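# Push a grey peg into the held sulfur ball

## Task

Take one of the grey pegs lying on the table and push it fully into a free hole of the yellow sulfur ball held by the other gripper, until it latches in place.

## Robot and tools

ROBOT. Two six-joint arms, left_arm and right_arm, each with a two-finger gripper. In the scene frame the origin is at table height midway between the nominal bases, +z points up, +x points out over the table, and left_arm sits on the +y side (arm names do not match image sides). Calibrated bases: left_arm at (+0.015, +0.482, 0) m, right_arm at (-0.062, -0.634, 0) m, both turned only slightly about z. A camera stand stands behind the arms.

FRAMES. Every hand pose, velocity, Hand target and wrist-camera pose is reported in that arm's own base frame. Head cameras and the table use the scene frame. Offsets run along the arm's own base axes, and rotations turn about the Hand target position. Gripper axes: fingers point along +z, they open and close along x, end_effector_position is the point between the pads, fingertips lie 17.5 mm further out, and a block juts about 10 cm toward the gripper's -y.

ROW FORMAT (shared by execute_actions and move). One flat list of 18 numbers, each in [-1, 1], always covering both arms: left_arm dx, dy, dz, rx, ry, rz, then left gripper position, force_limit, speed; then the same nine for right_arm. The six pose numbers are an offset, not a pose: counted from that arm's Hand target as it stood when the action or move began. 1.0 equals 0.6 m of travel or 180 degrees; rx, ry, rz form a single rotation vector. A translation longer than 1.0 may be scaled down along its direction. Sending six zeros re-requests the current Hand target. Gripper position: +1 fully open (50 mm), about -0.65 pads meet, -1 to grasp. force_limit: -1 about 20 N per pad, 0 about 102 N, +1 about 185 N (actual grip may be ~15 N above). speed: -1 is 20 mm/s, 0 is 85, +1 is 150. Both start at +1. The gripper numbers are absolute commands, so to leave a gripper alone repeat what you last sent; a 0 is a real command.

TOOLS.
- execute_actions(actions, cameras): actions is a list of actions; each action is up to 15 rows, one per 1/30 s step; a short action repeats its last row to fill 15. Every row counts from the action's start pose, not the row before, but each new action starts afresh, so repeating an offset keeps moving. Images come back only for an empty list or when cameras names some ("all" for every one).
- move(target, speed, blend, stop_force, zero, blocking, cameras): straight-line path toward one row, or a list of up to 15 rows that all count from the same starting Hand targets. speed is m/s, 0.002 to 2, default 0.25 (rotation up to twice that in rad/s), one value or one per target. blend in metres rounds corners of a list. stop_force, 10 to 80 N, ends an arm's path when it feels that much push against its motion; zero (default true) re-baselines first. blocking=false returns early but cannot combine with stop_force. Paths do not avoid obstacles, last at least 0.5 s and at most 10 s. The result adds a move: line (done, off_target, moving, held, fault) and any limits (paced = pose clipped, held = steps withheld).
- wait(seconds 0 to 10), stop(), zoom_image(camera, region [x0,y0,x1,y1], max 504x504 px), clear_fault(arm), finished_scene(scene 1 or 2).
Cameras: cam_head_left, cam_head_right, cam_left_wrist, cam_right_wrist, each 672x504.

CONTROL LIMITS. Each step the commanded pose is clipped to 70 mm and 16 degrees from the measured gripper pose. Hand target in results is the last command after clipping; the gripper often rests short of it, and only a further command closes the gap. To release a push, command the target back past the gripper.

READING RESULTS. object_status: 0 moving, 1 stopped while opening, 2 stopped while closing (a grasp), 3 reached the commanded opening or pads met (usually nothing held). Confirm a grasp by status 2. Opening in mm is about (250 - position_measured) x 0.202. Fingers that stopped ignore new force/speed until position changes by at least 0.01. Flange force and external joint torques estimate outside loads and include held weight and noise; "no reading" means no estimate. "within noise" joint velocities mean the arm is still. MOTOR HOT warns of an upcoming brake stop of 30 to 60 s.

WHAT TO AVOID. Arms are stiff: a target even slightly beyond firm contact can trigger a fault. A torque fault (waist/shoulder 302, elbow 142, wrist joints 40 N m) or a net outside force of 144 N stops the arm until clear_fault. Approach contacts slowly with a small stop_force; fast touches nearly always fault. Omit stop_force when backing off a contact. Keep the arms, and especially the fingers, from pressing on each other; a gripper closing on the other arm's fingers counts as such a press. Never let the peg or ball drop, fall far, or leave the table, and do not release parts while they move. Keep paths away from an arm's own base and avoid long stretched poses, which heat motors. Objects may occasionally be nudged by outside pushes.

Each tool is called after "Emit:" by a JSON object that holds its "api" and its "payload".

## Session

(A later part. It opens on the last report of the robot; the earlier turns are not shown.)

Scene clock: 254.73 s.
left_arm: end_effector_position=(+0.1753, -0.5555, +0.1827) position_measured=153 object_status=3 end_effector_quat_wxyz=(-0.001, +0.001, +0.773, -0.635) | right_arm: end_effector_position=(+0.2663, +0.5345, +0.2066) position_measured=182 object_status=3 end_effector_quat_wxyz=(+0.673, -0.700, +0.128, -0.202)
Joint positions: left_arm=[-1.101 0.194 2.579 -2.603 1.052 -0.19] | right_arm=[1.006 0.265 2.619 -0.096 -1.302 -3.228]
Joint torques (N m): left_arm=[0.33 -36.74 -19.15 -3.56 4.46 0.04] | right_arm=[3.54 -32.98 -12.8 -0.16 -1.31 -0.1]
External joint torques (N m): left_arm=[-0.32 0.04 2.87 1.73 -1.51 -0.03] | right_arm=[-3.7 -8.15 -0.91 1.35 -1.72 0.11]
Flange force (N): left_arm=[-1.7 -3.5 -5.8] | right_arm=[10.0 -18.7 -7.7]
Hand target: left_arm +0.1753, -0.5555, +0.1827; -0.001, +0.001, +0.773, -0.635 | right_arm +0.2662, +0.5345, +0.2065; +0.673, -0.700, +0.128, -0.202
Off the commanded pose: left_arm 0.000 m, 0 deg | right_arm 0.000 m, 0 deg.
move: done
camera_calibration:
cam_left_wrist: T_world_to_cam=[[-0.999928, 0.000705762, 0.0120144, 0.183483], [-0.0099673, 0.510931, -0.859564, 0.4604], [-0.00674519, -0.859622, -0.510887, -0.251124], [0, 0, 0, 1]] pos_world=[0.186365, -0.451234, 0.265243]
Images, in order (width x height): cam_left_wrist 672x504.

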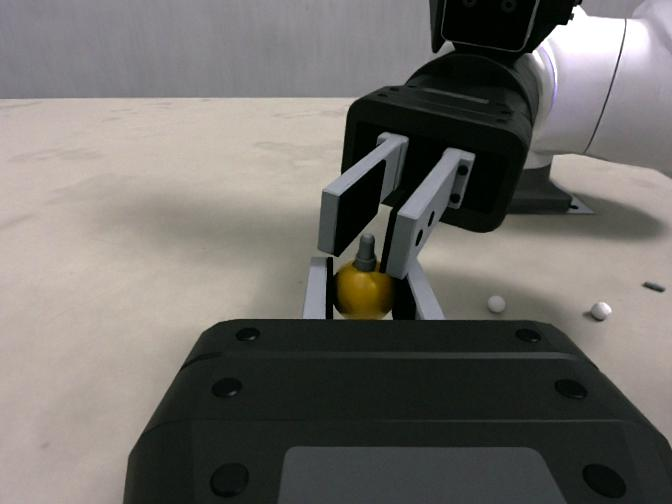

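Emit:
{"api": "move", "payload": {"target": [0,0,0,0,0,0,-0.192157,1,1,0,0,0.005,0,0,0,-0.2,0.5,-0.9], "speed": 0.02, "cameras": ["cam_left_wrist"]}}

Emit:
{"api": "zoom_image", "payload": {"camera": "cam_left_wrist", "region": [325, 215, 405, 325]}}

Scene clock: 255.93 s.
left_arm: end_effector_position=(+0.1753, -0.5555, +0.1827) position_measured=153 object_status=3 end_effector_quat_wxyz=(-0.001, +0.001, +0.773, -0.635) | right_arm: end_effector_position=(+0.2662, +0.5345, +0.2095) position_measured=182 object_status=3 end_effector_quat_wxyz=(+0.673, -0.700, +0.128, -0.202)
Joint positions: left_arm=[-1.101 0.194 2.579 -2.603 1.052 -0.19] | right_arm=[1.006 0.256 2.618 -0.096 -1.292 -3.227]
Joint torques (N m): left_arm=[-1.79 -34.08 -14.36 -2.17 3.14 0.09] | right_arm=[0.11 -36.35 -14.97 1.43 -2.82 -0.09]
External joint torques (N m): left_arm=[1.72 -2.55 -1.98 0.34 -0.19 -0.09] | right_arm=[-0.05 -4.41 0.91 -0.22 -0.22 0.1]
Flange force (N): left_arm=[-6.3 -8.6 -4.0] | right_arm=[2.5 -12.4 -5.8]
Hand target: left_arm +0.1753, -0.5555, +0.1827; -0.001, +0.001, +0.773, -0.635 | right_arm +0.2662, +0.5345, +0.2095; +0.673, -0.700, +0.128, -0.202
Off the commanded pose: left_arm 0.000 m, 0 deg | right_arm 0.000 m, 0 deg.
move: done
camera_calibration:
cam_left_wrist: T_world_to_cam=[[-0.999927, 0.000569699, 0.0120486, 0.183513], [-0.0100666, 0.510885, -0.85959, 0.460406], [-0.00664516, -0.859649, -0.510842, -0.251166], [0, 0, 0, 1]] pos_world=[0.186465, -0.451234, 0.265243]
Images, in order (width x height): cam_left_wrist 672x504.

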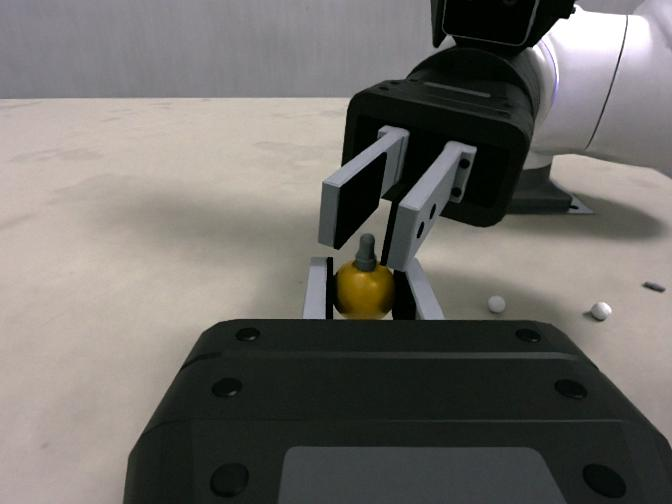

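Scaled by 4.582 from the camera's 672x504 image, which has a finer 960x720 frame.

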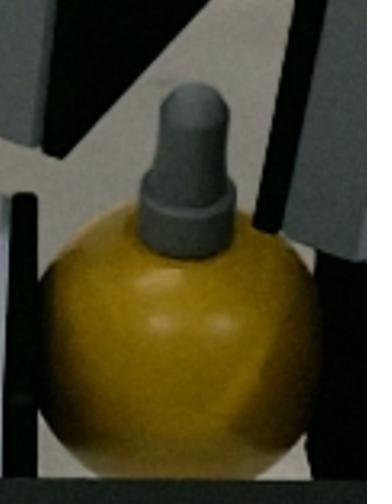

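Emit:
{"api": "move", "payload": {"target": [[0,0,0,0,0,0,-0.192157,1,1,-0.04,-0.0785,0.002,0,0,0,-0.2,0.5,-0.9],[0,0,0,0,0,0,-0.192157,1,1,-0.04,-0.0785,0.05,0.0204,0.0292,0,-0.2,0.5,-0.9]], "speed": 0.08, "blend": 0.005}}

Emit:
{"api": "move", "payload": {"target": [0,0,0,0,0,0,-0.192157,1,1,0.0523,0.0763,-0.0242,0,0,0,-0.7,-0.5,-0.5], "speed": 0.08}}

Emit:
{"api": "move", "payload": {"target": [0,0,0,0,0,0,-0.192157,1,1,0,0,-0.0175,0,0,0,-0.7,-0.5,-0.5], "speed": 0.02, "cameras": ["cam_left_wrist"]}}

Emit:
{"api": "zoom_image", "payload": {"camera": "cam_left_wrist", "region": [315, 205, 415, 325]}}

Scene clock: 258.70 s.
left_arm: end_effector_position=(+0.1753, -0.5555, +0.1827) position_measured=153 object_status=3 end_effector_quat_wxyz=(-0.001, +0.001, +0.773, -0.635) | right_arm: end_effector_position=(+0.2422, +0.4874, +0.2395) position_measured=182 object_status=3 end_effector_quat_wxyz=(+0.688, -0.687, +0.165, -0.166)
Joint positions: left_arm=[-1.101 0.194 2.579 -2.603 1.052 -0.19] | right_arm=[0.986 0.117 2.698 -0.119 -1.25 -3.104]
Joint torques (N m): left_arm=[-1.73 -33.93 -14.48 -2.2 3.06 0.12] | right_arm=[0.1 -23.15 -17.56 1.63 -3.09 -0.04]
External joint torques (N m): left_arm=[1.66 -2.69 -1.77 0.37 -0.11 -0.12] | right_arm=[-0.12 -5.43 1.13 -0.15 0.05 0.04]
Flange force (N): left_arm=[-6.0 -8.6 -4.5] | right_arm=[1.4 -19.0 -8.6]
Hand target: left_arm +0.1753, -0.5555, +0.1827; -0.001, +0.001, +0.773, -0.635 | right_arm +0.2422, +0.4874, +0.2395; +0.688, -0.687, +0.165, -0.166
Off the commanded pose: left_arm 0.000 m, 0 deg | right_arm 0.000 m, 0 deg.
move: done

Scene clock: 259.80 s.
left_arm: end_effector_position=(+0.1753, -0.5555, +0.1827) position_measured=153 object_status=3 end_effector_quat_wxyz=(-0.001, +0.001, +0.773, -0.635) | right_arm: end_effector_position=(+0.2736, +0.5332, +0.2250) position_measured=251 object_status=3 end_effector_quat_wxyz=(+0.688, -0.687, +0.165, -0.166)
Joint positions: left_arm=[-1.101 0.194 2.579 -2.603 1.052 -0.19] | right_arm=[0.983 0.224 2.61 -0.122 -1.268 -3.105]
Joint torques (N m): left_arm=[-1.49 -33.88 -14.26 -2.15 3.1 0.07] | right_arm=[0.32 -34.4 -17 1.57 -2.9 -0.1]
External joint torques (N m): left_arm=[1.47 -2.64 -2.13 0.31 -0.16 -0.07] | right_arm=[-0.28 -4.86 1.35 -0.17 -0.14 0.1]
Flange force (N): left_arm=[-5.6 -8.8 -3.5] | right_arm=[1.6 -13.8 -7.3]
Hand target: left_arm +0.1753, -0.5555, +0.1827; -0.001, +0.001, +0.773, -0.635 | right_arm +0.2736, +0.5332, +0.2250; +0.688, -0.687, +0.165, -0.166
Off the commanded pose: left_arm 0.000 m, 0 deg | right_arm 0.000 m, 0 deg.
move: done

Scene clock: 260.63 s.
left_arm: end_effector_position=(+0.1753, -0.5555, +0.1827) position_measured=153 object_status=3 end_effector_quat_wxyz=(-0.001, +0.001, +0.773, -0.635) | right_arm: end_effector_position=(+0.2736, +0.5332, +0.2145) position_measured=251 object_status=3 end_effector_quat_wxyz=(+0.688, -0.687, +0.165, -0.166)
Joint positions: left_arm=[-1.101 0.194 2.579 -2.603 1.052 -0.19] | right_arm=[0.983 0.256 2.614 -0.12 -1.304 -3.11]
Joint torques (N m): left_arm=[-1.68 -34.06 -14.48 -2.12 3.15 0.1] | right_arm=[0.01 -37.07 -15.14 1.43 -2.81 -0.17]
External joint torques (N m): left_arm=[1.69 -2.44 -1.69 0.3 -0.22 -0.1] | right_arm=[0.11 -4.17 0.92 -0.19 -0.24 0.17]
Flange force (N): left_arm=[-5.9 -8.1 -4.1] | right_arm=[0.4 -11.9 -5.4]
Hand target: left_arm +0.1753, -0.5555, +0.1827; -0.001, +0.001, +0.773, -0.635 | right_arm +0.2736, +0.5332, +0.2145; +0.688, -0.687, +0.165, -0.166
Off the commanded pose: left_arm 0.000 m, 0 deg | right_arm 0.000 m, 0 deg.
move: done
camera_calibration:
cam_left_wrist: T_world_to_cam=[[-0.999927, 0.000654424, 0.0121001, 0.183437], [-0.0100671, 0.51093, -0.859563, 0.460418], [-0.0067448, -0.859622, -0.510886, -0.251125], [0, 0, 0, 1]] pos_world=[0.186365, -0.451234, 0.265243]
Images, in order (width x height): cam_left_wrist 672x504.

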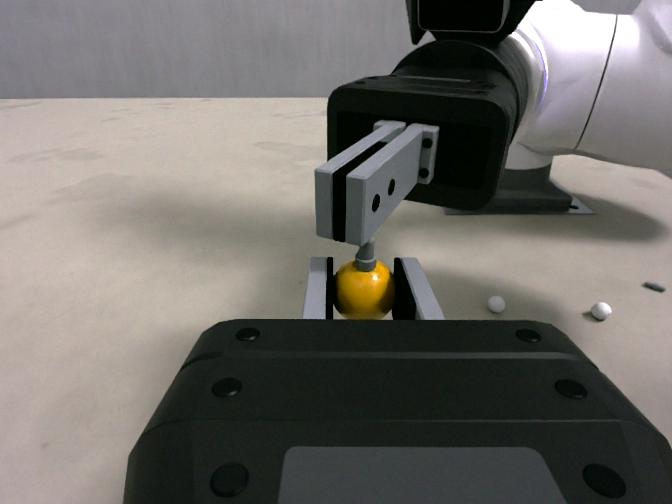

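Scaled by 4.200 from the camera's 672x504 image, which has a finer 960x720 frame.

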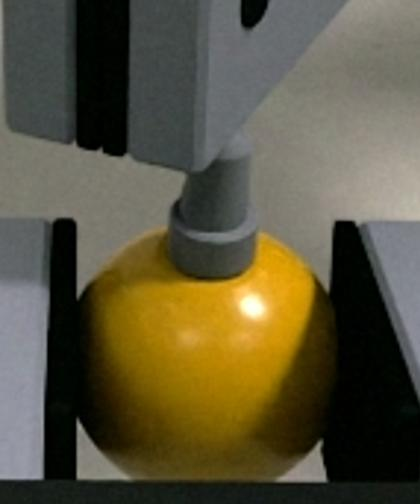

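Emit:
{"api": "move", "payload": {"target": [0,0,0,0,0,0,-0.192157,1,1,-0.0045,0.0023,0,0,0,0,-0.7,-0.5,-0.5], "speed": 0.02}}

Emit:
{"api": "move", "payload": {"target": [0,0,0,0,0,0,-0.192157,1,1,0.0003,-0.0007,-0.0112,0,0,0,-0.7,-0.5,-0.5], "speed": 0.002, "stop_force": 55, "cameras": ["cam_left_wrist"]}}

Emit:
{"api": "zoom_image", "payload": {"camera": "cam_left_wrist", "region": [315, 205, 415, 325]}}

Scene clock: 261.90 s.
left_arm: end_effector_position=(+0.1753, -0.5555, +0.1827) position_measured=153 object_status=3 end_effector_quat_wxyz=(-0.001, +0.001, +0.773, -0.635) | right_arm: end_effector_position=(+0.2709, +0.5346, +0.2145) position_measured=251 object_status=3 end_effector_quat_wxyz=(+0.688, -0.687, +0.165, -0.166)
Joint positions: left_arm=[-1.101 0.194 2.579 -2.603 1.052 -0.19] | right_arm=[0.992 0.256 2.614 -0.11 -1.304 -3.112]
Joint torques (N m): left_arm=[-1.75 -34.42 -14.67 -2.22 3.26 0.06] | right_arm=[0.82 -35.4 -14.72 1.54 -2.61 -0.07]
External joint torques (N m): left_arm=[1.67 -1.98 -1.52 0.4 -0.33 -0.06] | right_arm=[-0.84 -5.66 0.49 -0.3 -0.43 0.07]
Flange force (N): left_arm=[-6.2 -7.1 -3.8] | right_arm=[3.9 -15.9 -6.5]
Hand target: left_arm +0.1753, -0.5555, +0.1827; -0.001, +0.001, +0.773, -0.635 | right_arm +0.2709, +0.5346, +0.2145; +0.688, -0.687, +0.165, -0.166
Off the commanded pose: left_arm 0.000 m, 0 deg | right_arm 0.000 m, 0 deg.
move: done

Scene clock: 263.87 s.
left_arm: end_effector_position=(+0.1753, -0.5554, +0.1826) position_measured=153 object_status=3 end_effector_quat_wxyz=(-0.001, +0.001, +0.773, -0.634) | right_arm: end_effector_position=(+0.2710, +0.5344, +0.2119) position_measured=251 object_status=3 end_effector_quat_wxyz=(+0.689, -0.686, +0.165, -0.166)
Joint positions: left_arm=[-1.101 0.194 2.579 -2.603 1.052 -0.19] | right_arm=[0.992 0.265 2.615 -0.111 -1.314 -3.113]
Joint torques (N m): left_arm=[-1.12 -67.18 -41.52 -5.28 21.04 0.09] | right_arm=[1.48 -0.11 10.46 0.48 15.45 -0.29]
External joint torques (N m): left_arm=[1.07 30.55 25.39 3.47 -18.11 -0.09] | right_arm=[-1.55 -41.32 -24.32 0.73 -18.49 0.29]
Flange force (N): left_arm=[-4.5 43.1 6.2] | right_arm=[4.6 -73.2 -8.9]
Hand target: left_arm +0.1753, -0.5555, +0.1827; -0.001, +0.001, +0.773, -0.635 | right_arm +0.2710, +0.5344, +0.2118; +0.689, -0.687, +0.165, -0.166 (not the last commanded pose)
Off the commanded pose: left_arm 0.000 m, 0 deg | right_arm 0.004 m, 0 deg.
move: contact (right_arm)
camera_calibration:
cam_left_wrist: T_world_to_cam=[[-0.999927, 0.000650708, 0.0121008, 0.183437], [-0.0100676, 0.511195, -0.859406, 0.46041], [-0.00674508, -0.859464, -0.511151, -0.251034], [0, 0, 0, 1]] pos_world=[0.186365, -0.451234, 0.265143]
Images, in order (width x height): cam_left_wrist 672x504.

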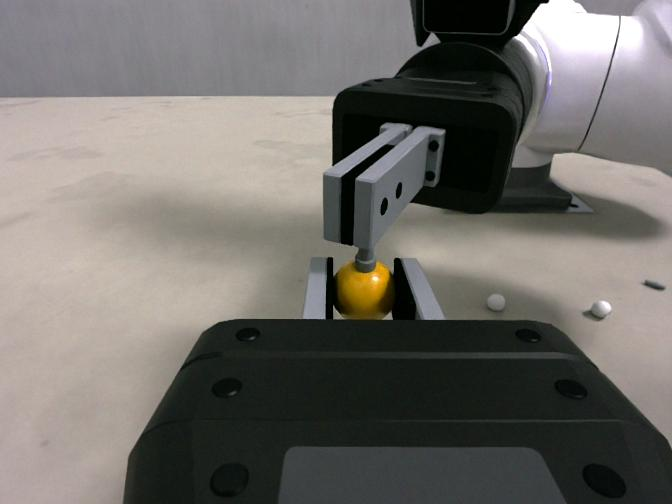

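Scaled by 4.200 from the camera's 672x504 image, which has a finer 960x720 frame.

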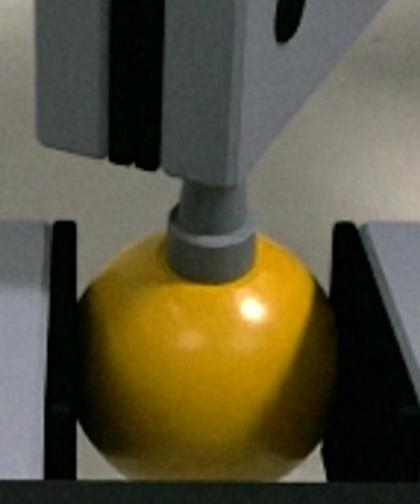

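Emit:
{"api": "move", "payload": {"target": [[0,0,0,0,0,0,-0.192157,1,1,0.0025,0,-0.0005,0,0,0,-0.7,-0.5,-0.5],[0,0,0,0,0,0,-0.192157,1,1,0,0.0025,-0.0005,0,0,0,-0.7,-0.5,-0.5],[0,0,0,0,0,0,-0.192157,1,1,-0.0025,0,-0.0005,0,0,0,-0.7,-0.5,-0.5],[0,0,0,0,0,0,-0.192157,1,1,0,-0.0025,-0.0005,0,0,0,-0.7,-0.5,-0.5],[0,0,0,0,0,0,-0.192157,1,1,0.0016,0,-0.0005,0,0,0,-0.7,-0.5,-0.5],[0,0,0,0,0,0,-0.192157,1,1,0,0.0016,-0.0005,0,0,0,-0.7,-0.5,-0.5],[0,0,0,0,0,0,-0.192157,1,1,-0.0016,0,-0.0005,0,0,0,-0.7,-0.5,-0.5],[0,0,0,0,0,0,-0.192157,1,1,0,-0.0016,-0.0005,0,0,0,-0.7,-0.5,-0.5],[0,0,0,0,0,0,-0.192157,1,1,0.0008,0,-0.0005,0,0,0,-0.7,-0.5,-0.5],[0,0,0,0,0,0,-0.192157,1,1,0,0.0008,-0.0005,0,0,0,-0.7,-0.5,-0.5],[0,0,0,0,0,0,-0.192157,1,1,-0.0008,0,-0.0005,0,0,0,-0.7,-0.5,-0.5],[0,0,0,0,0,0,-0.192157,1,1,0,-0.0008,-0.0005,0,0,0,-0.7,-0.5,-0.5],[0,0,0,0,0,0,-0.192157,1,1,0,0,-0.0005,0,0,0,-0.7,-0.5,-0.5]], "speed": 0.008, "blend": [0.0004,0.0004,0.0004,0.0004,0.0004,0.0004,0.0004,0.0004,0.0003,0.0003,0.0003,0.0003,0]}}

Emit:
{"api": "move", "payload": {"target": [0,0,0,0,0,0,-0.192157,1,1,0,0,0.0167,0,0,0,-0.7,-0.5,-0.5], "speed": 0.02, "cameras": ["cam_left_wrist"]}}

Emit:
{"api": "zoom_image", "payload": {"camera": "cam_left_wrist", "region": [325, 215, 405, 325]}}

Scene clock: 267.37 s.
left_arm: end_effector_position=(+0.1753, -0.5555, +0.1827) position_measured=153 object_status=3 end_effector_quat_wxyz=(-0.001, +0.001, +0.773, -0.635) | right_arm: end_effector_position=(+0.2709, +0.5344, +0.2115) position_measured=251 object_status=3 end_effector_quat_wxyz=(+0.689, -0.687, +0.165, -0.166)
Joint positions: left_arm=[-1.101 0.194 2.579 -2.603 1.052 -0.19] | right_arm=[0.992 0.265 2.615 -0.11 -1.315 -3.113]
Joint torques (N m): left_arm=[-0.29 -72.87 -46.14 -6.03 24.22 0.04] | right_arm=[1.64 6.46 15.63 0.18 18.72 -0.32]
External joint torques (N m): left_arm=[0.24 36.19 29.83 4.2 -21.27 -0.03] | right_arm=[-1.52 -47.92 -29.37 1 -21.76 0.33]
Flange force (N): left_arm=[-2.9 51.2 8.9] | right_arm=[3.9 -84.2 -8.3]
Hand target: left_arm +0.1753, -0.5555, +0.1827; -0.001, +0.001, +0.773, -0.635 | right_arm +0.2710, +0.5344, +0.2115; +0.689, -0.687, +0.165, -0.166
Off the commanded pose: left_arm 0.000 m, 0 deg | right_arm 0.000 m, 0 deg.
move: done; blend cut to 0.0002 m at target 12

Scene clock: 268.20 s.
left_arm: end_effector_position=(+0.1753, -0.5555, +0.1828) position_measured=153 object_status=3 end_effector_quat_wxyz=(-0.001, +0.001, +0.773, -0.635) | right_arm: end_effector_position=(+0.2710, +0.5344, +0.2215) position_measured=251 object_status=3 end_effector_quat_wxyz=(+0.689, -0.687, +0.165, -0.166)
Joint positions: left_arm=[-1.101 0.194 2.579 -2.603 1.052 -0.19] | right_arm=[0.992 0.235 2.612 -0.112 -1.28 -3.109]
Joint torques (N m): left_arm=[-1.91 -32.07 -14.31 -2.18 3.13 0.07] | right_arm=[0.26 -33.7 -16.07 1.53 -2.68 -0.14]
External joint torques (N m): left_arm=[1.98 -4.53 -2.01 0.34 -0.19 -0.07] | right_arm=[-0.21 -6.09 0.89 -0.19 -0.36 0.14]
Flange force (N): left_arm=[-5.8 -13.6 -7.1] | right_arm=[1.6 -17.1 -7.7]
Hand target: left_arm +0.1753, -0.5555, +0.1827; -0.001, +0.001, +0.773, -0.635 | right_arm +0.2710, +0.5344, +0.2216; +0.689, -0.687, +0.165, -0.166
Off the commanded pose: left_arm 0.000 m, 0 deg | right_arm 0.000 m, 0 deg.
move: done
camera_calibration:
cam_left_wrist: T_world_to_cam=[[-0.999928, 0.000621838, 0.0119629, 0.183458], [-0.00996678, 0.510812, -0.859635, 0.460451], [-0.00664533, -0.859692, -0.510769, -0.251155], [0, 0, 0, 1]] pos_world=[0.186365, -0.451234, 0.265343]
Images, in order (width x height): cam_left_wrist 672x504.

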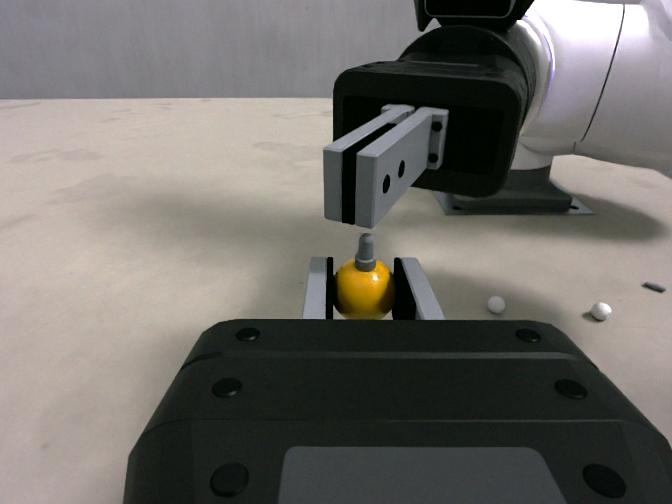

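Scaled by 4.582 from the camera's 672x504 image, which has a finer 960x720 frame.

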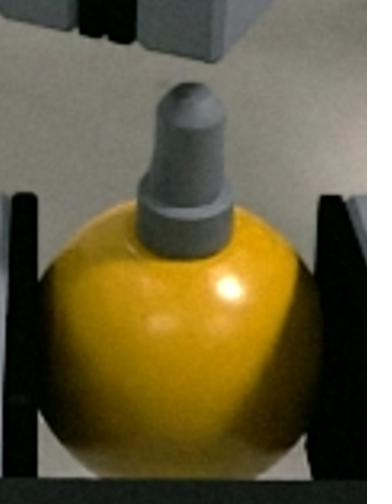

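Emit:
{"api": "move", "payload": {"target": [0,0,0,0,0,0,-0.192157,1,1,0.0004,-0.0009,-0.0105,0,0,0,-0.7,-0.5,-0.5], "speed": 0.02}}

Emit:
{"api": "move", "payload": {"target": [0,0,0,0,0,0,-0.192157,1,1,0.0003,-0.0007,-0.0092,0,0,0,-0.7,-0.5,-0.5], "speed": 0.002, "stop_force": 78}}

Emit:
{"api": "move", "payload": {"target": [0,0,0,0,0,0,-0.192157,1,1,0.0001,-0.0001,-0.0008,0,0,0,-0.7,-0.5,-0.5], "speed": 0.002, "cameras": ["cam_left_wrist"]}}

Emit:
{"api": "zoom_image", "payload": {"camera": "cam_left_wrist", "region": [346, 240, 386, 280]}}

Scene clock: 269.60 s.
left_arm: end_effector_position=(+0.1753, -0.5555, +0.1827) position_measured=153 object_status=3 end_effector_quat_wxyz=(-0.001, +0.001, +0.773, -0.635) | right_arm: end_effector_position=(+0.2712, +0.5339, +0.2153) position_measured=251 object_status=3 end_effector_quat_wxyz=(+0.689, -0.687, +0.165, -0.166)
Joint positions: left_arm=[-1.101 0.194 2.579 -2.603 1.052 -0.19] | right_arm=[0.99 0.254 2.615 -0.113 -1.302 -3.111]
Joint torques (N m): left_arm=[-1.71 -34.13 -14.41 -2.16 3.15 0.08] | right_arm=[0.4 -35.39 -15.23 1.49 -2.67 -0.09]
External joint torques (N m): left_arm=[1.7 -2.48 -1.82 0.33 -0.2 -0.08] | right_arm=[-0.35 -5.6 0.92 -0.24 -0.38 0.09]
Flange force (N): left_arm=[-6.1 -8.3 -4.0] | right_arm=[2.1 -15.7 -7.0]
Hand target: left_arm +0.1753, -0.5555, +0.1827; -0.001, +0.001, +0.773, -0.635 | right_arm +0.2712, +0.5339, +0.2153; +0.689, -0.687, +0.165, -0.166
Off the commanded pose: left_arm 0.000 m, 0 deg | right_arm 0.000 m, 0 deg.
move: done

Scene clock: 272.40 s.
left_arm: end_effector_position=(+0.1753, -0.5554, +0.1826) position_measured=153 object_status=3 end_effector_quat_wxyz=(-0.001, +0.001, +0.773, -0.634) | right_arm: end_effector_position=(+0.2714, +0.5336, +0.2110) position_measured=251 object_status=3 end_effector_quat_wxyz=(+0.689, -0.686, +0.165, -0.166)
Joint positions: left_arm=[-1.101 0.194 2.579 -2.603 1.052 -0.19] | right_arm=[0.989 0.267 2.617 -0.113 -1.318 -3.113]
Joint torques (N m): left_arm=[-5.06 -79.43 -48.22 -4.43 28.07 0.15] | right_arm=[-3.75 13.93 19.33 2.47 22.35 -0.55]
External joint torques (N m): left_arm=[5.09 42.59 31.95 2.6 -25.12 -0.15] | right_arm=[3.72 -55.46 -33.02 -1.27 -25.4 0.55]
Flange force (N): left_arm=[-12.4 60.3 11.7] | right_arm=[-4.9 -97.0 -10.2]
Hand target: left_arm +0.1753, -0.5555, +0.1827; -0.001, +0.001, +0.773, -0.635 | right_arm +0.2714, +0.5336, +0.2110; +0.689, -0.686, +0.165, -0.166 (not the last commanded pose)
Off the commanded pose: left_arm 0.000 m, 0 deg | right_arm 0.001 m, 0 deg.
move: contact (right_arm)

Scene clock: 273.10 s.
left_arm: end_effector_position=(+0.1753, -0.5555, +0.1826) position_measured=153 object_status=3 end_effector_quat_wxyz=(-0.001, +0.001, +0.773, -0.635) | right_arm: end_effector_position=(+0.2714, +0.5335, +0.2105) position_measured=251 object_status=3 end_effector_quat_wxyz=(+0.689, -0.686, +0.165, -0.166)
Joint positions: left_arm=[-1.101 0.194 2.579 -2.603 1.052 -0.19] | right_arm=[0.989 0.268 2.617 -0.113 -1.319 -3.113]
Joint torques (N m): left_arm=[-6.19 -87.4 -53.77 -4.61 32.39 0.25] | right_arm=[-4.67 22.22 24.74 2.89 26.67 -0.56]
External joint torques (N m): left_arm=[6.17 50.82 37.52 2.78 -29.45 -0.25] | right_arm=[4.58 -64.05 -38.33 -1.7 -29.72 0.56]
Flange force (N): left_arm=[-14.8 73.1 15.0] | right_arm=[-5.9 -110.9 -11.6]
Hand target: left_arm +0.1753, -0.5555, +0.1827; -0.001, +0.001, +0.773, -0.635 | right_arm +0.2714, +0.5335, +0.2105; +0.689, -0.686, +0.165, -0.166
Off the commanded pose: left_arm 0.000 m, 0 deg | right_arm 0.000 m, 0 deg.
move: done
camera_calibration:
cam_left_wrist: T_world_to_cam=[[-0.999927, 0.000653601, 0.0121002, 0.183437], [-0.0100671, 0.511004, -0.85952, 0.46044], [-0.00674501, -0.859578, -0.510959, -0.251085], [0, 0, 0, 1]] pos_world=[0.186365, -0.451234, 0.265243]
Images, in order (width x height): cam_left_wrist 672x504.

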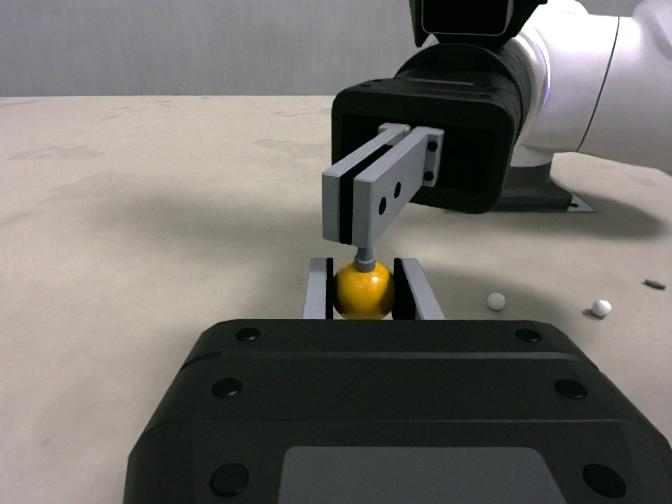

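Scaled by 12.600 from the camera's 672x504 image, which has a finer 960x720 frame.

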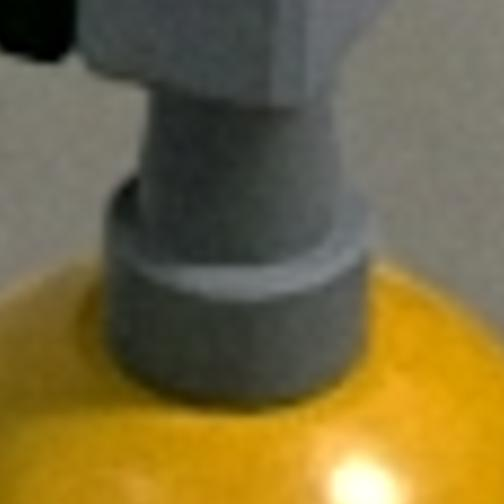

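Emit:
{"api": "move", "payload": {"target": [0,0,0,0,0,0,-0.192157,1,1,0,0,0.025,0,0,0,-0.7,-0.5,-0.5], "speed": 0.03}}

Emit:
{"api": "move", "payload": {"target": [[0,0,0,0,0,0,-0.192157,1,1,-0.0478,-0.08,0,0,0,0,-0.2,0.5,0],[0,0,0,0,0,0,-0.192157,1,1,-0.0478,-0.08,-0.0317,0,0,0,-0.2,0.5,0],[0,0,0,0,0,0,-0.192157,1,1,-0.0093,-0.0043,-0.0317,0,0,0,-0.2,0.5,0]], "speed": 0.08, "cameras": ["cam_left_wrist"]}}

Emit:
{"api": "zoom_image", "payload": {"camera": "cam_left_wrist", "region": [315, 205, 415, 325]}}

Scene clock: 276.70 s.
left_arm: end_effector_position=(+0.1753, -0.5555, +0.1827) position_measured=153 object_status=3 end_effector_quat_wxyz=(-0.001, +0.001, +0.773, -0.635) | right_arm: end_effector_position=(+0.2714, +0.5335, +0.2254) position_measured=251 object_status=3 end_effector_quat_wxyz=(+0.689, -0.686, +0.165, -0.166)
Joint positions: left_arm=[-1.101 0.194 2.579 -2.603 1.052 -0.19] | right_arm=[0.989 0.222 2.611 -0.115 -1.268 -3.107]
Joint torques (N m): left_arm=[-1.72 -34.17 -14.33 -2.16 3.09 0.08] | right_arm=[0.21 -33.65 -16.6 1.6 -2.78 -0.12]
External joint torques (N m): left_arm=[1.75 -2.42 -1.89 0.33 -0.15 -0.08] | right_arm=[-0.19 -5.25 0.92 -0.2 -0.25 0.12]
Flange force (N): left_arm=[-6.3 -8.0 -4.0] | right_arm=[1.5 -14.8 -7.0]
Hand target: left_arm +0.1753, -0.5555, +0.1827; -0.001, +0.001, +0.773, -0.635 | right_arm +0.2714, +0.5335, +0.2255; +0.689, -0.686, +0.165, -0.166
Off the commanded pose: left_arm 0.000 m, 0 deg | right_arm 0.000 m, 0 deg.
move: done

Scene clock: 279.17 s.
left_arm: end_effector_position=(+0.1753, -0.5555, +0.1827) position_measured=153 object_status=3 end_effector_quat_wxyz=(-0.001, +0.001, +0.773, -0.635) | right_arm: end_effector_position=(+0.2658, +0.5309, +0.2065) position_measured=182 object_status=3 end_effector_quat_wxyz=(+0.689, -0.686, +0.165, -0.166)
Joint positions: left_arm=[-1.101 0.194 2.579 -2.603 1.052 -0.19] | right_arm=[1 0.277 2.627 -0.102 -1.338 -3.118]
Joint torques (N m): left_arm=[-1.62 -34.59 -14.33 -2.11 3.09 0.09] | right_arm=[0.29 -36.3 -13.83 1.29 -2.8 -0.09]
External joint torques (N m): left_arm=[1.67 -2.26 -2.05 0.26 -0.13 -0.09] | right_arm=[-0.28 -5.25 1.07 -0.22 -0.24 0.09]
Flange force (N): left_arm=[-6.2 -7.7 -3.3] | right_arm=[1.8 -15.6 -6.3]
Hand target: left_arm +0.1753, -0.5555, +0.1827; -0.001, +0.001, +0.773, -0.635 | right_arm +0.2658, +0.5310, +0.2065; +0.689, -0.686, +0.165, -0.166
Off the commanded pose: left_arm 0.000 m, 0 deg | right_arm 0.000 m, 0 deg.
move: done
Images, in order (width x height): cam_left_wrist 672x504.

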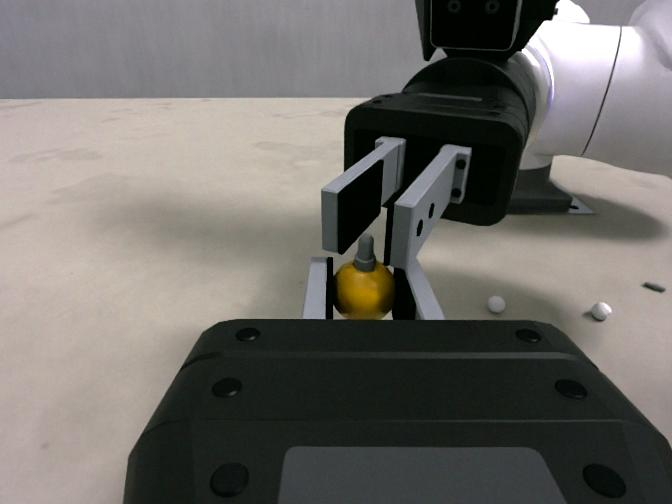

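Scaled by 4.200 from the camera's 672x504 image, which has a finer 960x720 frame.

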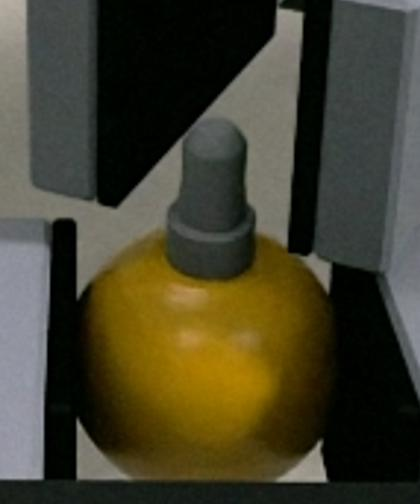

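Emit:
{"api": "move", "payload": {"target": [0,0,0,0,0,0,-0.192157,1,1,0,0,0,0,0,0,-1,-0.3,-0.9], "speed": 0.03}}

Emit:
{"api": "move", "payload": {"target": [0,0,0,0,0,0,-0.192157,1,1,0,0,0.005,0,0,0,-1,-0.3,-0.9], "speed": 0.004, "stop_force": 28, "cameras": ["cam_left_wrist"]}}

Emit:
{"api": "zoom_image", "payload": {"camera": "cam_left_wrist", "region": [315, 205, 415, 325]}}

Scene clock: 280.47 s.
left_arm: end_effector_position=(+0.1752, -0.5554, +0.1827) position_measured=153 object_status=3 end_effector_quat_wxyz=(-0.001, +0.001, +0.773, -0.635) | right_arm: end_effector_position=(+0.2659, +0.5309, +0.2065) position_measured=234 object_status=2 end_effector_quat_wxyz=(+0.689, -0.686, +0.165, -0.166)
Joint positions: left_arm=[-1.101 0.194 2.579 -2.603 1.052 -0.19] | right_arm=[1 0.277 2.627 -0.102 -1.338 -3.118]
Joint torques (N m): left_arm=[0.61 -33.6 -16.32 -3.31 2.8 0.05] | right_arm=[3.37 -37.32 -13.55 -0.16 -3.07 -0.01]
External joint torques (N m): left_arm=[-0.64 -3.12 0.12 1.49 0.15 -0.04] | right_arm=[-3.47 -4.24 0.66 1.26 0.04 0.01]
Flange force (N): left_arm=[-1.1 -8.8 -6.2] | right_arm=[7.3 -13.3 -5.1]
Hand target: left_arm +0.1753, -0.5555, +0.1827; -0.001, +0.001, +0.773, -0.635 | right_arm +0.2658, +0.5310, +0.2065; +0.689, -0.686, +0.165, -0.166
Off the commanded pose: left_arm 0.000 m, 0 deg | right_arm 0.000 m, 0 deg.
move: done

Scene clock: 281.87 s.
left_arm: end_effector_position=(+0.1753, -0.5555, +0.1827) position_measured=153 object_status=3 end_effector_quat_wxyz=(-0.001, +0.001, +0.773, -0.635) | right_arm: end_effector_position=(+0.2658, +0.5310, +0.2095) position_measured=234 object_status=2 end_effector_quat_wxyz=(+0.689, -0.686, +0.165, -0.166)
Joint positions: left_arm=[-1.101 0.194 2.579 -2.603 1.052 -0.19] | right_arm=[1 0.268 2.626 -0.102 -1.327 -3.117]
Joint torques (N m): left_arm=[-0.63 -33.5 -14.55 -2.62 2.64 0.1] | right_arm=[1.44 -36.51 -14.07 0.84 -3.2 -0.12]
External joint torques (N m): left_arm=[0.59 -3.03 -1.57 0.81 0.29 -0.1] | right_arm=[-1.5 -5.01 0.75 0.31 0.15 0.12]
Flange force (N): left_arm=[-4.1 -8.7 -4.5] | right_arm=[4.1 -16.2 -5.6]
Hand target: left_arm +0.1753, -0.5555, +0.1827; -0.001, +0.001, +0.773, -0.635 | right_arm +0.2658, +0.5310, +0.2095; +0.689, -0.686, +0.165, -0.166
Off the commanded pose: left_arm 0.000 m, 0 deg | right_arm 0.000 m, 0 deg.
move: done
camera_calibration:
cam_left_wrist: T_world_to_cam=[[-0.999927, 0.000654347, 0.0121002, 0.183437], [-0.0100673, 0.51093, -0.859563, 0.460418], [-0.0067448, -0.859622, -0.510886, -0.251125], [0, 0, 0, 1]] pos_world=[0.186365, -0.451234, 0.265243]
Images, in order (width x height): cam_left_wrist 672x504.

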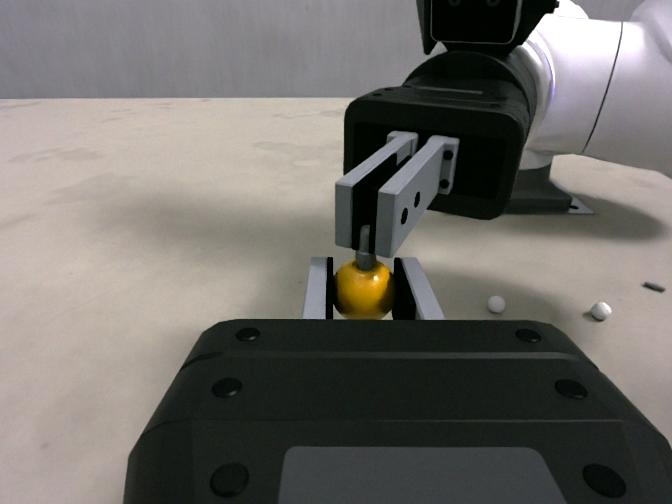

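Scaled by 4.200 from the camera's 672x504 image, which has a finer 960x720 frame.

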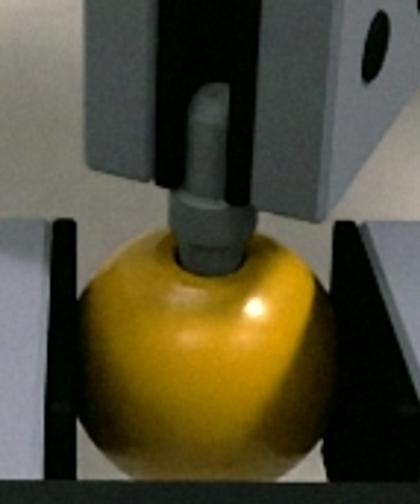

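Emit:
{"api": "move", "payload": {"target": [[0,0,0,0,0,0,-0.192157,1,1,0,0,0.04,0,0,0,-1,-0.3,-0.9],[0,0,0,0,0,0,-0.192157,1,1,-0.0453,-0.0892,0.05,0,0,0,-1,-0.3,-0.9]], "speed": 0.06, "cameras": ["cam_left_wrist"]}}

Emit:
{"api": "zoom_image", "payload": {"camera": "cam_left_wrist", "region": [345, 130, 425, 240]}}

Scene clock: 285.23 s.
left_arm: end_effector_position=(+0.1753, -0.5555, +0.1827) position_measured=153 object_status=3 end_effector_quat_wxyz=(-0.001, +0.001, +0.773, -0.635) | right_arm: end_effector_position=(+0.2387, +0.4775, +0.2395) position_measured=234 object_status=2 end_effector_quat_wxyz=(+0.689, -0.686, +0.165, -0.166)
Joint positions: left_arm=[-1.101 0.194 2.579 -2.603 1.052 -0.19] | right_arm=[0.975 0.105 2.716 -0.13 -1.257 -3.101]
Joint torques (N m): left_arm=[-1.55 -33.8 -14.31 -2.12 3.14 0.08] | right_arm=[1.38 -21.98 -16.87 1.77 -2.86 -0.08]
External joint torques (N m): left_arm=[1.57 -2.76 -2.02 0.28 -0.2 -0.08] | right_arm=[-1.48 -5.1 0.56 -0.28 -0.18 0.08]
Flange force (N): left_arm=[-5.6 -9.1 -3.9] | right_arm=[7.6 -17.9 -8.2]
Hand target: left_arm +0.1753, -0.5555, +0.1827; -0.001, +0.001, +0.773, -0.635 | right_arm +0.2387, +0.4774, +0.2395; +0.689, -0.686, +0.165, -0.166
Off the commanded pose: left_arm 0.000 m, 0 deg | right_arm 0.000 m, 0 deg.
move: done
camera_calibration:
cam_left_wrist: T_world_to_cam=[[-0.999927, 0.000654424, 0.0121001, 0.183437], [-0.0100671, 0.51093, -0.859563, 0.460418], [-0.0067448, -0.859622, -0.510886, -0.251125], [0, 0, 0, 1]] pos_world=[0.186365, -0.451234, 0.265243]
Images, in order (width x height): cam_left_wrist 672x504.

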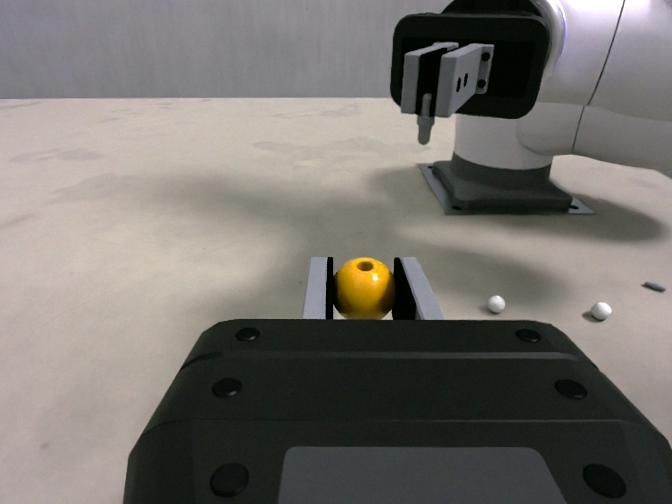

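Scaled by 4.582 from the camera's 672x504 image, which has a finer 960x720 frame.

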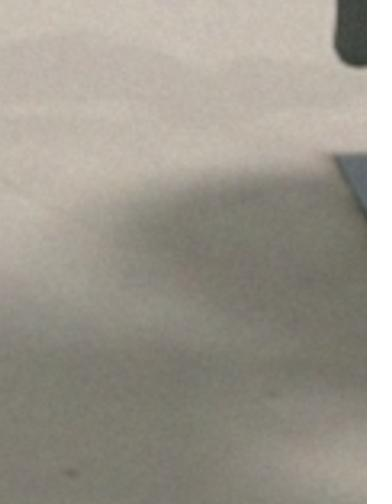

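Emit:
{"api": "zoom_image", "payload": {"camera": "cam_left_wrist", "region": [400, 80, 450, 150]}}

Emit:
{"api": "move", "payload": {"target": [0,0,0,0,0,0,-0.192157,1,1,-0.0645,-0.129,0.1,-0.4455,0.227,0,-1,-0.3,-0.9], "speed": 0.3}}

Scaled by 7.200 from the camera's 672x504 image, which has a finer 960x720 frame.

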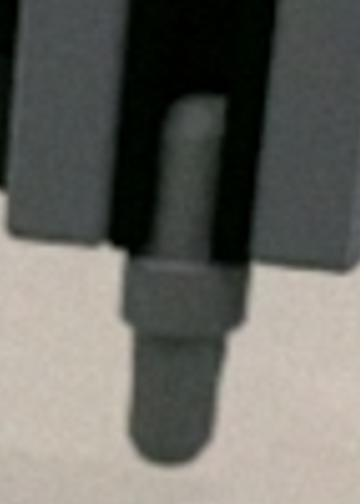

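Scene clock: 288.63 s.
left_arm: end_effector_position=(+0.1753, -0.5555, +0.1827) position_measured=153 object_status=3 end_effector_quat_wxyz=(-0.001, +0.001, +0.773, -0.635) | right_arm: end_effector_position=(+0.2000, +0.4000, +0.2995) position_measured=234 object_status=2 end_effector_quat_wxyz=(-0.002, +0.972, -0.233, +0.001)
Joint positions: left_arm=[-1.101 0.194 2.579 -2.603 1.052 -0.19] | right_arm=[1.03 -0.138 2.031 0 1.246 -3.211]
Joint torques (N m): left_arm=[-1.69 -34.21 -14.38 -2.14 3.13 0.1] | right_arm=[0.69 -21.42 -41.75 4.32 0.1 -0.1]
External joint torques (N m): left_arm=[1.62 -2.32 -1.87 0.32 -0.19 -0.1] | right_arm=[-0.74 -5.55 0.37 -0.2 -0.19 0.11]
Flange force (N): left_arm=[-6.0 -7.9 -3.6] | right_arm=[1.5 10.1 -2.3]
Hand target: left_arm +0.1753, -0.5555, +0.1827; -0.001, +0.001, +0.773, -0.635 | right_arm +0.2000, +0.4000, +0.2995; -0.002, +0.972, -0.233, +0.001
Off the commanded pose: left_arm 0.000 m, 0 deg | right_arm 0.000 m, 0 deg.
move: done

Emit:
{"api": "move", "payload": {"target": [0,0,0,0,0,0,-0.192157,1,1,0.0645,0.129,-0.1,0.4455,-0.227,0,-1,-0.3,-0.9], "speed": 0.3}}

Emit:
{"api": "move", "payload": {"target": [[0,0,0,0,0,0,-0.192157,1,1,0.0453,0.0892,-0.026,0,0,0,-1,-0.3,-0.9]], "speed": 0.06, "cameras": ["cam_left_wrist"]}}

Emit:
{"api": "zoom_image", "payload": {"camera": "cam_left_wrist", "region": [335, 200, 395, 290]}}

Scene clock: 294.10 s.
left_arm: end_effector_position=(+0.1753, -0.5555, +0.1827) position_measured=153 object_status=3 end_effector_quat_wxyz=(-0.001, +0.001, +0.773, -0.635) | right_arm: end_effector_position=(+0.2387, +0.4774, +0.2395) position_measured=234 object_status=2 end_effector_quat_wxyz=(+0.689, -0.686, +0.165, -0.166)
Joint positions: left_arm=[-1.101 0.194 2.579 -2.603 1.052 -0.19] | right_arm=[0.975 0.105 2.717 -0.131 -1.256 -3.101]
Joint torques (N m): left_arm=[-1.79 -34.22 -14.26 -2.17 3.11 0.11] | right_arm=[0.2 -23.12 -16.93 1.69 -2.89 -0.18]
External joint torques (N m): left_arm=[1.77 -2.5 -1.99 0.35 -0.16 -0.11] | right_arm=[-0.18 -4.28 0.6 -0.2 -0.16 0.18]
Flange force (N): left_arm=[-6.5 -8.4 -4.0] | right_arm=[2.0 -15.0 -6.6]
Hand target: left_arm +0.1753, -0.5555, +0.1827; -0.001, +0.001, +0.773, -0.635 | right_arm +0.2387, +0.4774, +0.2395; +0.689, -0.686, +0.165, -0.166
Off the commanded pose: left_arm 0.000 m, 0 deg | right_arm 0.000 m, 0 deg.
move: done

Scene clock: 295.47 s.
left_arm: end_effector_position=(+0.1753, -0.5555, +0.1827) position_measured=153 object_status=3 end_effector_quat_wxyz=(-0.001, +0.001, +0.773, -0.635) | right_arm: end_effector_position=(+0.2658, +0.5309, +0.2239) position_measured=234 object_status=2 end_effector_quat_wxyz=(+0.689, -0.686, +0.165, -0.166)
Joint positions: left_arm=[-1.101 0.194 2.579 -2.603 1.052 -0.19] | right_arm=[1 0.223 2.62 -0.103 -1.277 -3.111]
Joint torques (N m): left_arm=[-1.73 -34.04 -14.31 -2.15 3.08 0.16] | right_arm=[0.29 -32.75 -15.9 1.62 -2.93 -0.2]
External joint torques (N m): left_arm=[1.75 -2.72 -1.97 0.32 -0.13 -0.16] | right_arm=[-0.35 -5.93 0.62 -0.27 -0.11 0.2]
Flange force (N): left_arm=[-6.3 -8.9 -4.3] | right_arm=[2.4 -17.9 -7.0]
Hand target: left_arm +0.1753, -0.5555, +0.1827; -0.001, +0.001, +0.773, -0.635 | right_arm +0.2658, +0.5310, +0.2239; +0.689, -0.686, +0.165, -0.166
Off the commanded pose: left_arm 0.000 m, 0 deg | right_arm 0.000 m, 0 deg.
move: done
Images, in order (width x height): cam_left_wrist 672x504.

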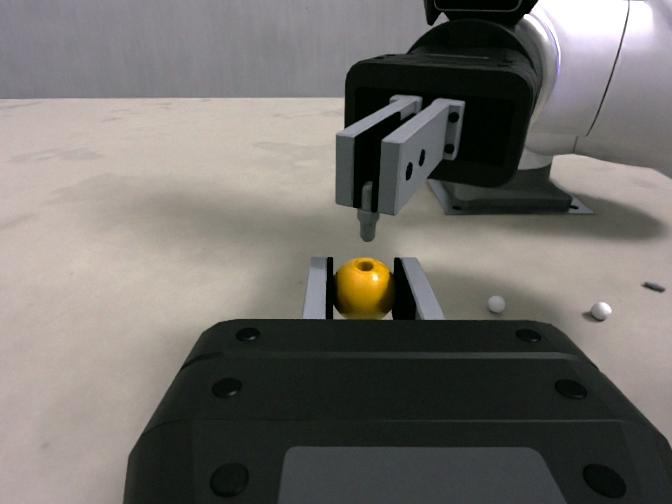

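Scaled by 5.600 from the camera's 672x504 image, which has a finer 960x720 frame.

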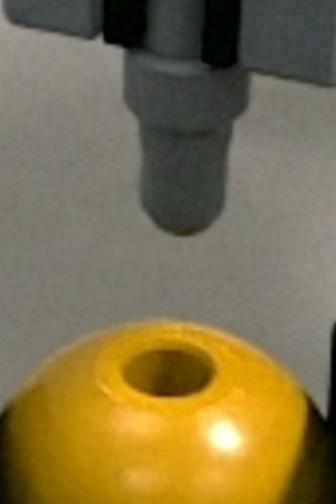

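Emit:
{"api": "move", "payload": {"target": [0,0,0,0,0,0,-0.192157,1,1,0.0007,0,-0.0248,0,0,0,-1,-0.3,-0.9], "speed": 0.008, "stop_force": 20}}

Emit:
{"api": "move", "payload": {"target": [0,0,0,0,0,0,-0.192157,1,1,0,0,-0.0008,0,0,0,-1,-0.3,-0.9], "speed": 0.004}}

Emit:
{"api": "move", "payload": {"target": [0,0,0,0,0,0,-0.192157,1,1,0,0,-0.0008,0,0,0,-1,-0.3,-0.9], "speed": 0.004}}

Emit:
{"api": "move", "payload": {"target": [0,0,0,0,0,0,-0.192157,1,1,0,0,-0.0008,0,0,0,-1,-0.3,-0.9], "speed": 0.004}}

Emit:
{"api": "move", "payload": {"target": [0,0,0,0,0,0,-0.192157,1,1,0,0,-0.0008,0,0,0,-1,-0.3,-0.9], "speed": 0.004}}

Emit:
{"api": "move", "payload": {"target": [0,0,0,0,0,0,-0.192157,1,1,0,0,-0.0008,0,0,0,-1,-0.3,-0.9], "speed": 0.004}}

Emit:
{"api": "move", "payload": {"target": [0,0,0,0,0,0,-0.192157,1,1,0,0,-0.0008,0,0,0,-1,-0.3,-0.9], "speed": 0.004, "cameras": ["cam_left_wrist"]}}

Emit:
{"api": "zoom_image", "payload": {"camera": "cam_left_wrist", "region": [335, 200, 395, 290]}}

Scene clock: 299.13 s.
left_arm: end_effector_position=(+0.1753, -0.5555, +0.1827) position_measured=153 object_status=3 end_effector_quat_wxyz=(-0.001, +0.001, +0.773, -0.635) | right_arm: end_effector_position=(+0.2663, +0.5310, +0.2090) position_measured=234 object_status=2 end_effector_quat_wxyz=(+0.689, -0.686, +0.165, -0.166)
Joint positions: left_arm=[-1.101 0.194 2.579 -2.603 1.052 -0.19] | right_arm=[0.999 0.269 2.625 -0.103 -1.329 -3.117]
Joint torques (N m): left_arm=[-1.64 -34.4 -14.39 -2.14 3.07 0.13] | right_arm=[0.59 -35.94 -14.34 1.34 -2.93 -0.16]
External joint torques (N m): left_arm=[1.63 -2.2 -1.88 0.31 -0.13 -0.13] | right_arm=[-0.65 -5.29 1.11 -0.21 -0.11 0.16]
Flange force (N): left_arm=[-6.1 -7.5 -3.5] | right_arm=[3.1 -16.1 -6.5]
Hand target: left_arm +0.1753, -0.5555, +0.1827; -0.001, +0.001, +0.773, -0.635 | right_arm +0.2663, +0.5310, +0.2090; +0.689, -0.686, +0.165, -0.166
Off the commanded pose: left_arm 0.000 m, 0 deg | right_arm 0.000 m, 0 deg.
move: done

Scene clock: 299.83 s.
left_arm: end_effector_position=(+0.1753, -0.5555, +0.1827) position_measured=153 object_status=3 end_effector_quat_wxyz=(-0.001, +0.001, +0.773, -0.635) | right_arm: end_effector_position=(+0.2663, +0.5310, +0.2085) position_measured=234 object_status=2 end_effector_quat_wxyz=(+0.689, -0.686, +0.165, -0.166)
Joint positions: left_arm=[-1.101 0.194 2.579 -2.603 1.052 -0.19] | right_arm=[0.999 0.271 2.626 -0.103 -1.33 -3.117]
Joint torques (N m): left_arm=[-2.01 -34.33 -14.5 -2.12 3.15 0.13] | right_arm=[0.12 -35.71 -14.22 1.41 -2.82 -0.12]
External joint torques (N m): left_arm=[2.06 -2.53 -1.85 0.28 -0.19 -0.13] | right_arm=[-0.2 -5.73 0.95 -0.27 -0.22 0.12]
Flange force (N): left_arm=[-7.0 -8.4 -4.5] | right_arm=[1.8 -17.2 -6.6]
Hand target: left_arm +0.1753, -0.5555, +0.1827; -0.001, +0.001, +0.773, -0.635 | right_arm +0.2663, +0.5310, +0.2085; +0.689, -0.686, +0.165, -0.166
Off the commanded pose: left_arm 0.000 m, 0 deg | right_arm 0.000 m, 0 deg.
move: done

Scene clock: 300.53 s.
left_arm: end_effector_position=(+0.1753, -0.5555, +0.1827) position_measured=153 object_status=3 end_effector_quat_wxyz=(-0.001, +0.001, +0.773, -0.635) | right_arm: end_effector_position=(+0.2663, +0.5310, +0.2080) position_measured=234 object_status=2 end_effector_quat_wxyz=(+0.689, -0.686, +0.165, -0.166)
Joint positions: left_arm=[-1.101 0.194 2.579 -2.603 1.052 -0.19] | right_arm=[0.999 0.273 2.626 -0.103 -1.332 -3.117]
Joint torques (N m): left_arm=[-1.77 -34.48 -15.47 -2.12 3.59 0.13] | right_arm=[0.43 -35.46 -13.76 1.33 -2.5 -0.13]
External joint torques (N m): left_arm=[1.72 -2.03 -0.67 0.3 -0.66 -0.13] | right_arm=[-0.35 -6.15 0.71 -0.22 -0.54 0.14]
Flange force (N): left_arm=[-5.2 -7.7 -4.9] | right_arm=[2.2 -17.5 -6.8]
Hand target: left_arm +0.1753, -0.5555, +0.1827; -0.001, +0.001, +0.773, -0.635 | right_arm +0.2663, +0.5310, +0.2080; +0.689, -0.686, +0.165, -0.166
Off the commanded pose: left_arm 0.000 m, 0 deg | right_arm 0.000 m, 0 deg.
move: done

Scene clock: 301.23 s.
left_arm: end_effector_position=(+0.1753, -0.5555, +0.1827) position_measured=153 object_status=3 end_effector_quat_wxyz=(-0.001, +0.001, +0.773, -0.635) | right_arm: end_effector_position=(+0.2663, +0.5310, +0.2075) position_measured=234 object_status=2 end_effector_quat_wxyz=(+0.689, -0.686, +0.165, -0.166)
Joint positions: left_arm=[-1.101 0.194 2.579 -2.603 1.052 -0.19] | right_arm=[0.999 0.274 2.626 -0.103 -1.334 -3.117]
Joint torques (N m): left_arm=[-2.17 -36.01 -16.49 -2.27 4.19 0.12] | right_arm=[0.96 -34.26 -13.34 1.18 -1.87 -0.11]
External joint torques (N m): left_arm=[2.19 -0.74 0.28 0.45 -1.25 -0.12] | right_arm=[-0.91 -7.23 0.36 -0.09 -1.17 0.11]
Flange force (N): left_arm=[-6.7 -5.3 -5.0] | right_arm=[3.6 -18.8 -7.8]
Hand target: left_arm +0.1753, -0.5555, +0.1827; -0.001, +0.001, +0.773, -0.635 | right_arm +0.2663, +0.5310, +0.2075; +0.689, -0.686, +0.165, -0.166
Off the commanded pose: left_arm 0.000 m, 0 deg | right_arm 0.000 m, 0 deg.
move: done

Scene clock: 301.93 s.
left_arm: end_effector_position=(+0.1753, -0.5555, +0.1827) position_measured=153 object_status=3 end_effector_quat_wxyz=(-0.001, +0.001, +0.773, -0.635) | right_arm: end_effector_position=(+0.2663, +0.5310, +0.2071) position_measured=234 object_status=2 end_effector_quat_wxyz=(+0.689, -0.686, +0.165, -0.166)
Joint positions: left_arm=[-1.101 0.194 2.579 -2.603 1.052 -0.19] | right_arm=[0.999 0.276 2.626 -0.103 -1.335 -3.117]
Joint torques (N m): left_arm=[-1.98 -36.94 -17.61 -2.44 4.89 0.07] | right_arm=[0.37 -32.56 -12.32 1.05 -1.18 -0.1]
External joint torques (N m): left_arm=[1.94 0.38 1.36 0.61 -1.95 -0.07] | right_arm=[-0.14 -9.39 -0.67 0.03 -1.87 0.1]
Flange force (N): left_arm=[-5.9 -3.7 -4.7] | right_arm=[0.7 -23.6 -8.0]
Hand target: left_arm +0.1753, -0.5555, +0.1827; -0.001, +0.001, +0.773, -0.635 | right_arm +0.2663, +0.5310, +0.2071; +0.689, -0.686, +0.165, -0.166
Off the commanded pose: left_arm 0.000 m, 0 deg | right_arm 0.000 m, 0 deg.
move: done

Scene clock: 302.63 s.
left_arm: end_effector_position=(+0.1753, -0.5555, +0.1827) position_measured=153 object_status=3 end_effector_quat_wxyz=(-0.001, +0.001, +0.773, -0.635) | right_arm: end_effector_position=(+0.2663, +0.5310, +0.2066) position_measured=234 object_status=2 end_effector_quat_wxyz=(+0.689, -0.686, +0.165, -0.166)
Joint positions: left_arm=[-1.101 0.194 2.579 -2.603 1.052 -0.19] | right_arm=[0.999 0.277 2.626 -0.103 -1.337 -3.117]
Joint torques (N m): left_arm=[-2.09 -38.67 -19.12 -2.61 5.75 0.14] | right_arm=[0.58 -31.46 -11.38 0.99 -0.29 -0.12]
External joint torques (N m): left_arm=[2.14 1.88 2.81 0.77 -2.8 -0.13] | right_arm=[-0.48 -10.61 -1.56 0.1 -2.76 0.13]
Flange force (N): left_arm=[-6.4 -1.4 -4.8] | right_arm=[1.7 -24.7 -8.3]
Hand target: left_arm +0.1753, -0.5555, +0.1827; -0.001, +0.001, +0.773, -0.635 | right_arm +0.2663, +0.5310, +0.2066; +0.689, -0.686, +0.165, -0.166
Off the commanded pose: left_arm 0.000 m, 0 deg | right_arm 0.000 m, 0 deg.
move: done

Scene clock: 303.33 s.
left_arm: end_effector_position=(+0.1753, -0.5555, +0.1827) position_measured=153 object_status=3 end_effector_quat_wxyz=(-0.001, +0.001, +0.773, -0.635) | right_arm: end_effector_position=(+0.2663, +0.5310, +0.2061) position_measured=234 object_status=2 end_effector_quat_wxyz=(+0.689, -0.686, +0.165, -0.166)
Joint positions: left_arm=[-1.101 0.194 2.579 -2.603 1.052 -0.19] | right_arm=[0.999 0.279 2.626 -0.103 -1.339 -3.118]
Joint torques (N m): left_arm=[-2.29 -39.69 -20.07 -2.6 6.45 0.03] | right_arm=[0.13 -29.81 -10.29 1.06 0.49 -0.14]
External joint torques (N m): left_arm=[2.3 3.04 3.96 0.79 -3.51 -0.03] | right_arm=[-0.12 -12.09 -2.53 0.02 -3.53 0.14]
Flange force (N): left_arm=[-6.2 0.6 -4.8] | right_arm=[0.8 -27.1 -8.3]
Hand target: left_arm +0.1753, -0.5555, +0.1827; -0.001, +0.001, +0.773, -0.635 | right_arm +0.2663, +0.5310, +0.2061; +0.689, -0.686, +0.165, -0.166
Off the commanded pose: left_arm 0.000 m, 0 deg | right_arm 0.000 m, 0 deg.
move: done
camera_calibration:
cam_left_wrist: T_world_to_cam=[[-0.999927, 0.000654424, 0.0121001, 0.183437], [-0.0100671, 0.51093, -0.859563, 0.460418], [-0.0067448, -0.859622, -0.510886, -0.251125], [0, 0, 0, 1]] pos_world=[0.186365, -0.451234, 0.265243]
Images, in order (width x height): cam_left_wrist 672x504.

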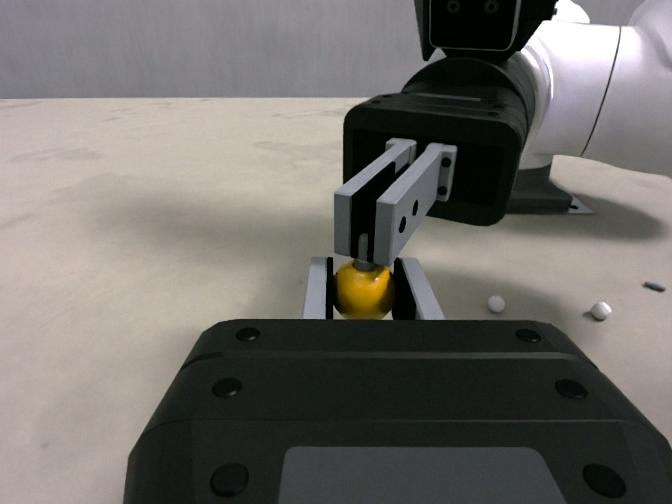

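Scaled by 5.600 from the camera's 672x504 image, which has a finer 960x720 frame.

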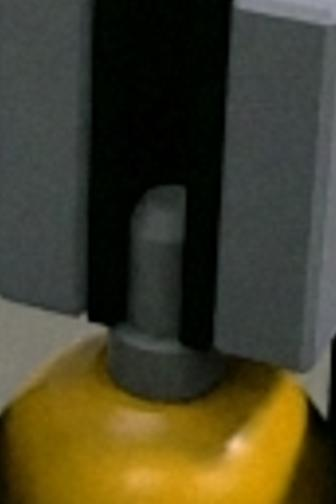

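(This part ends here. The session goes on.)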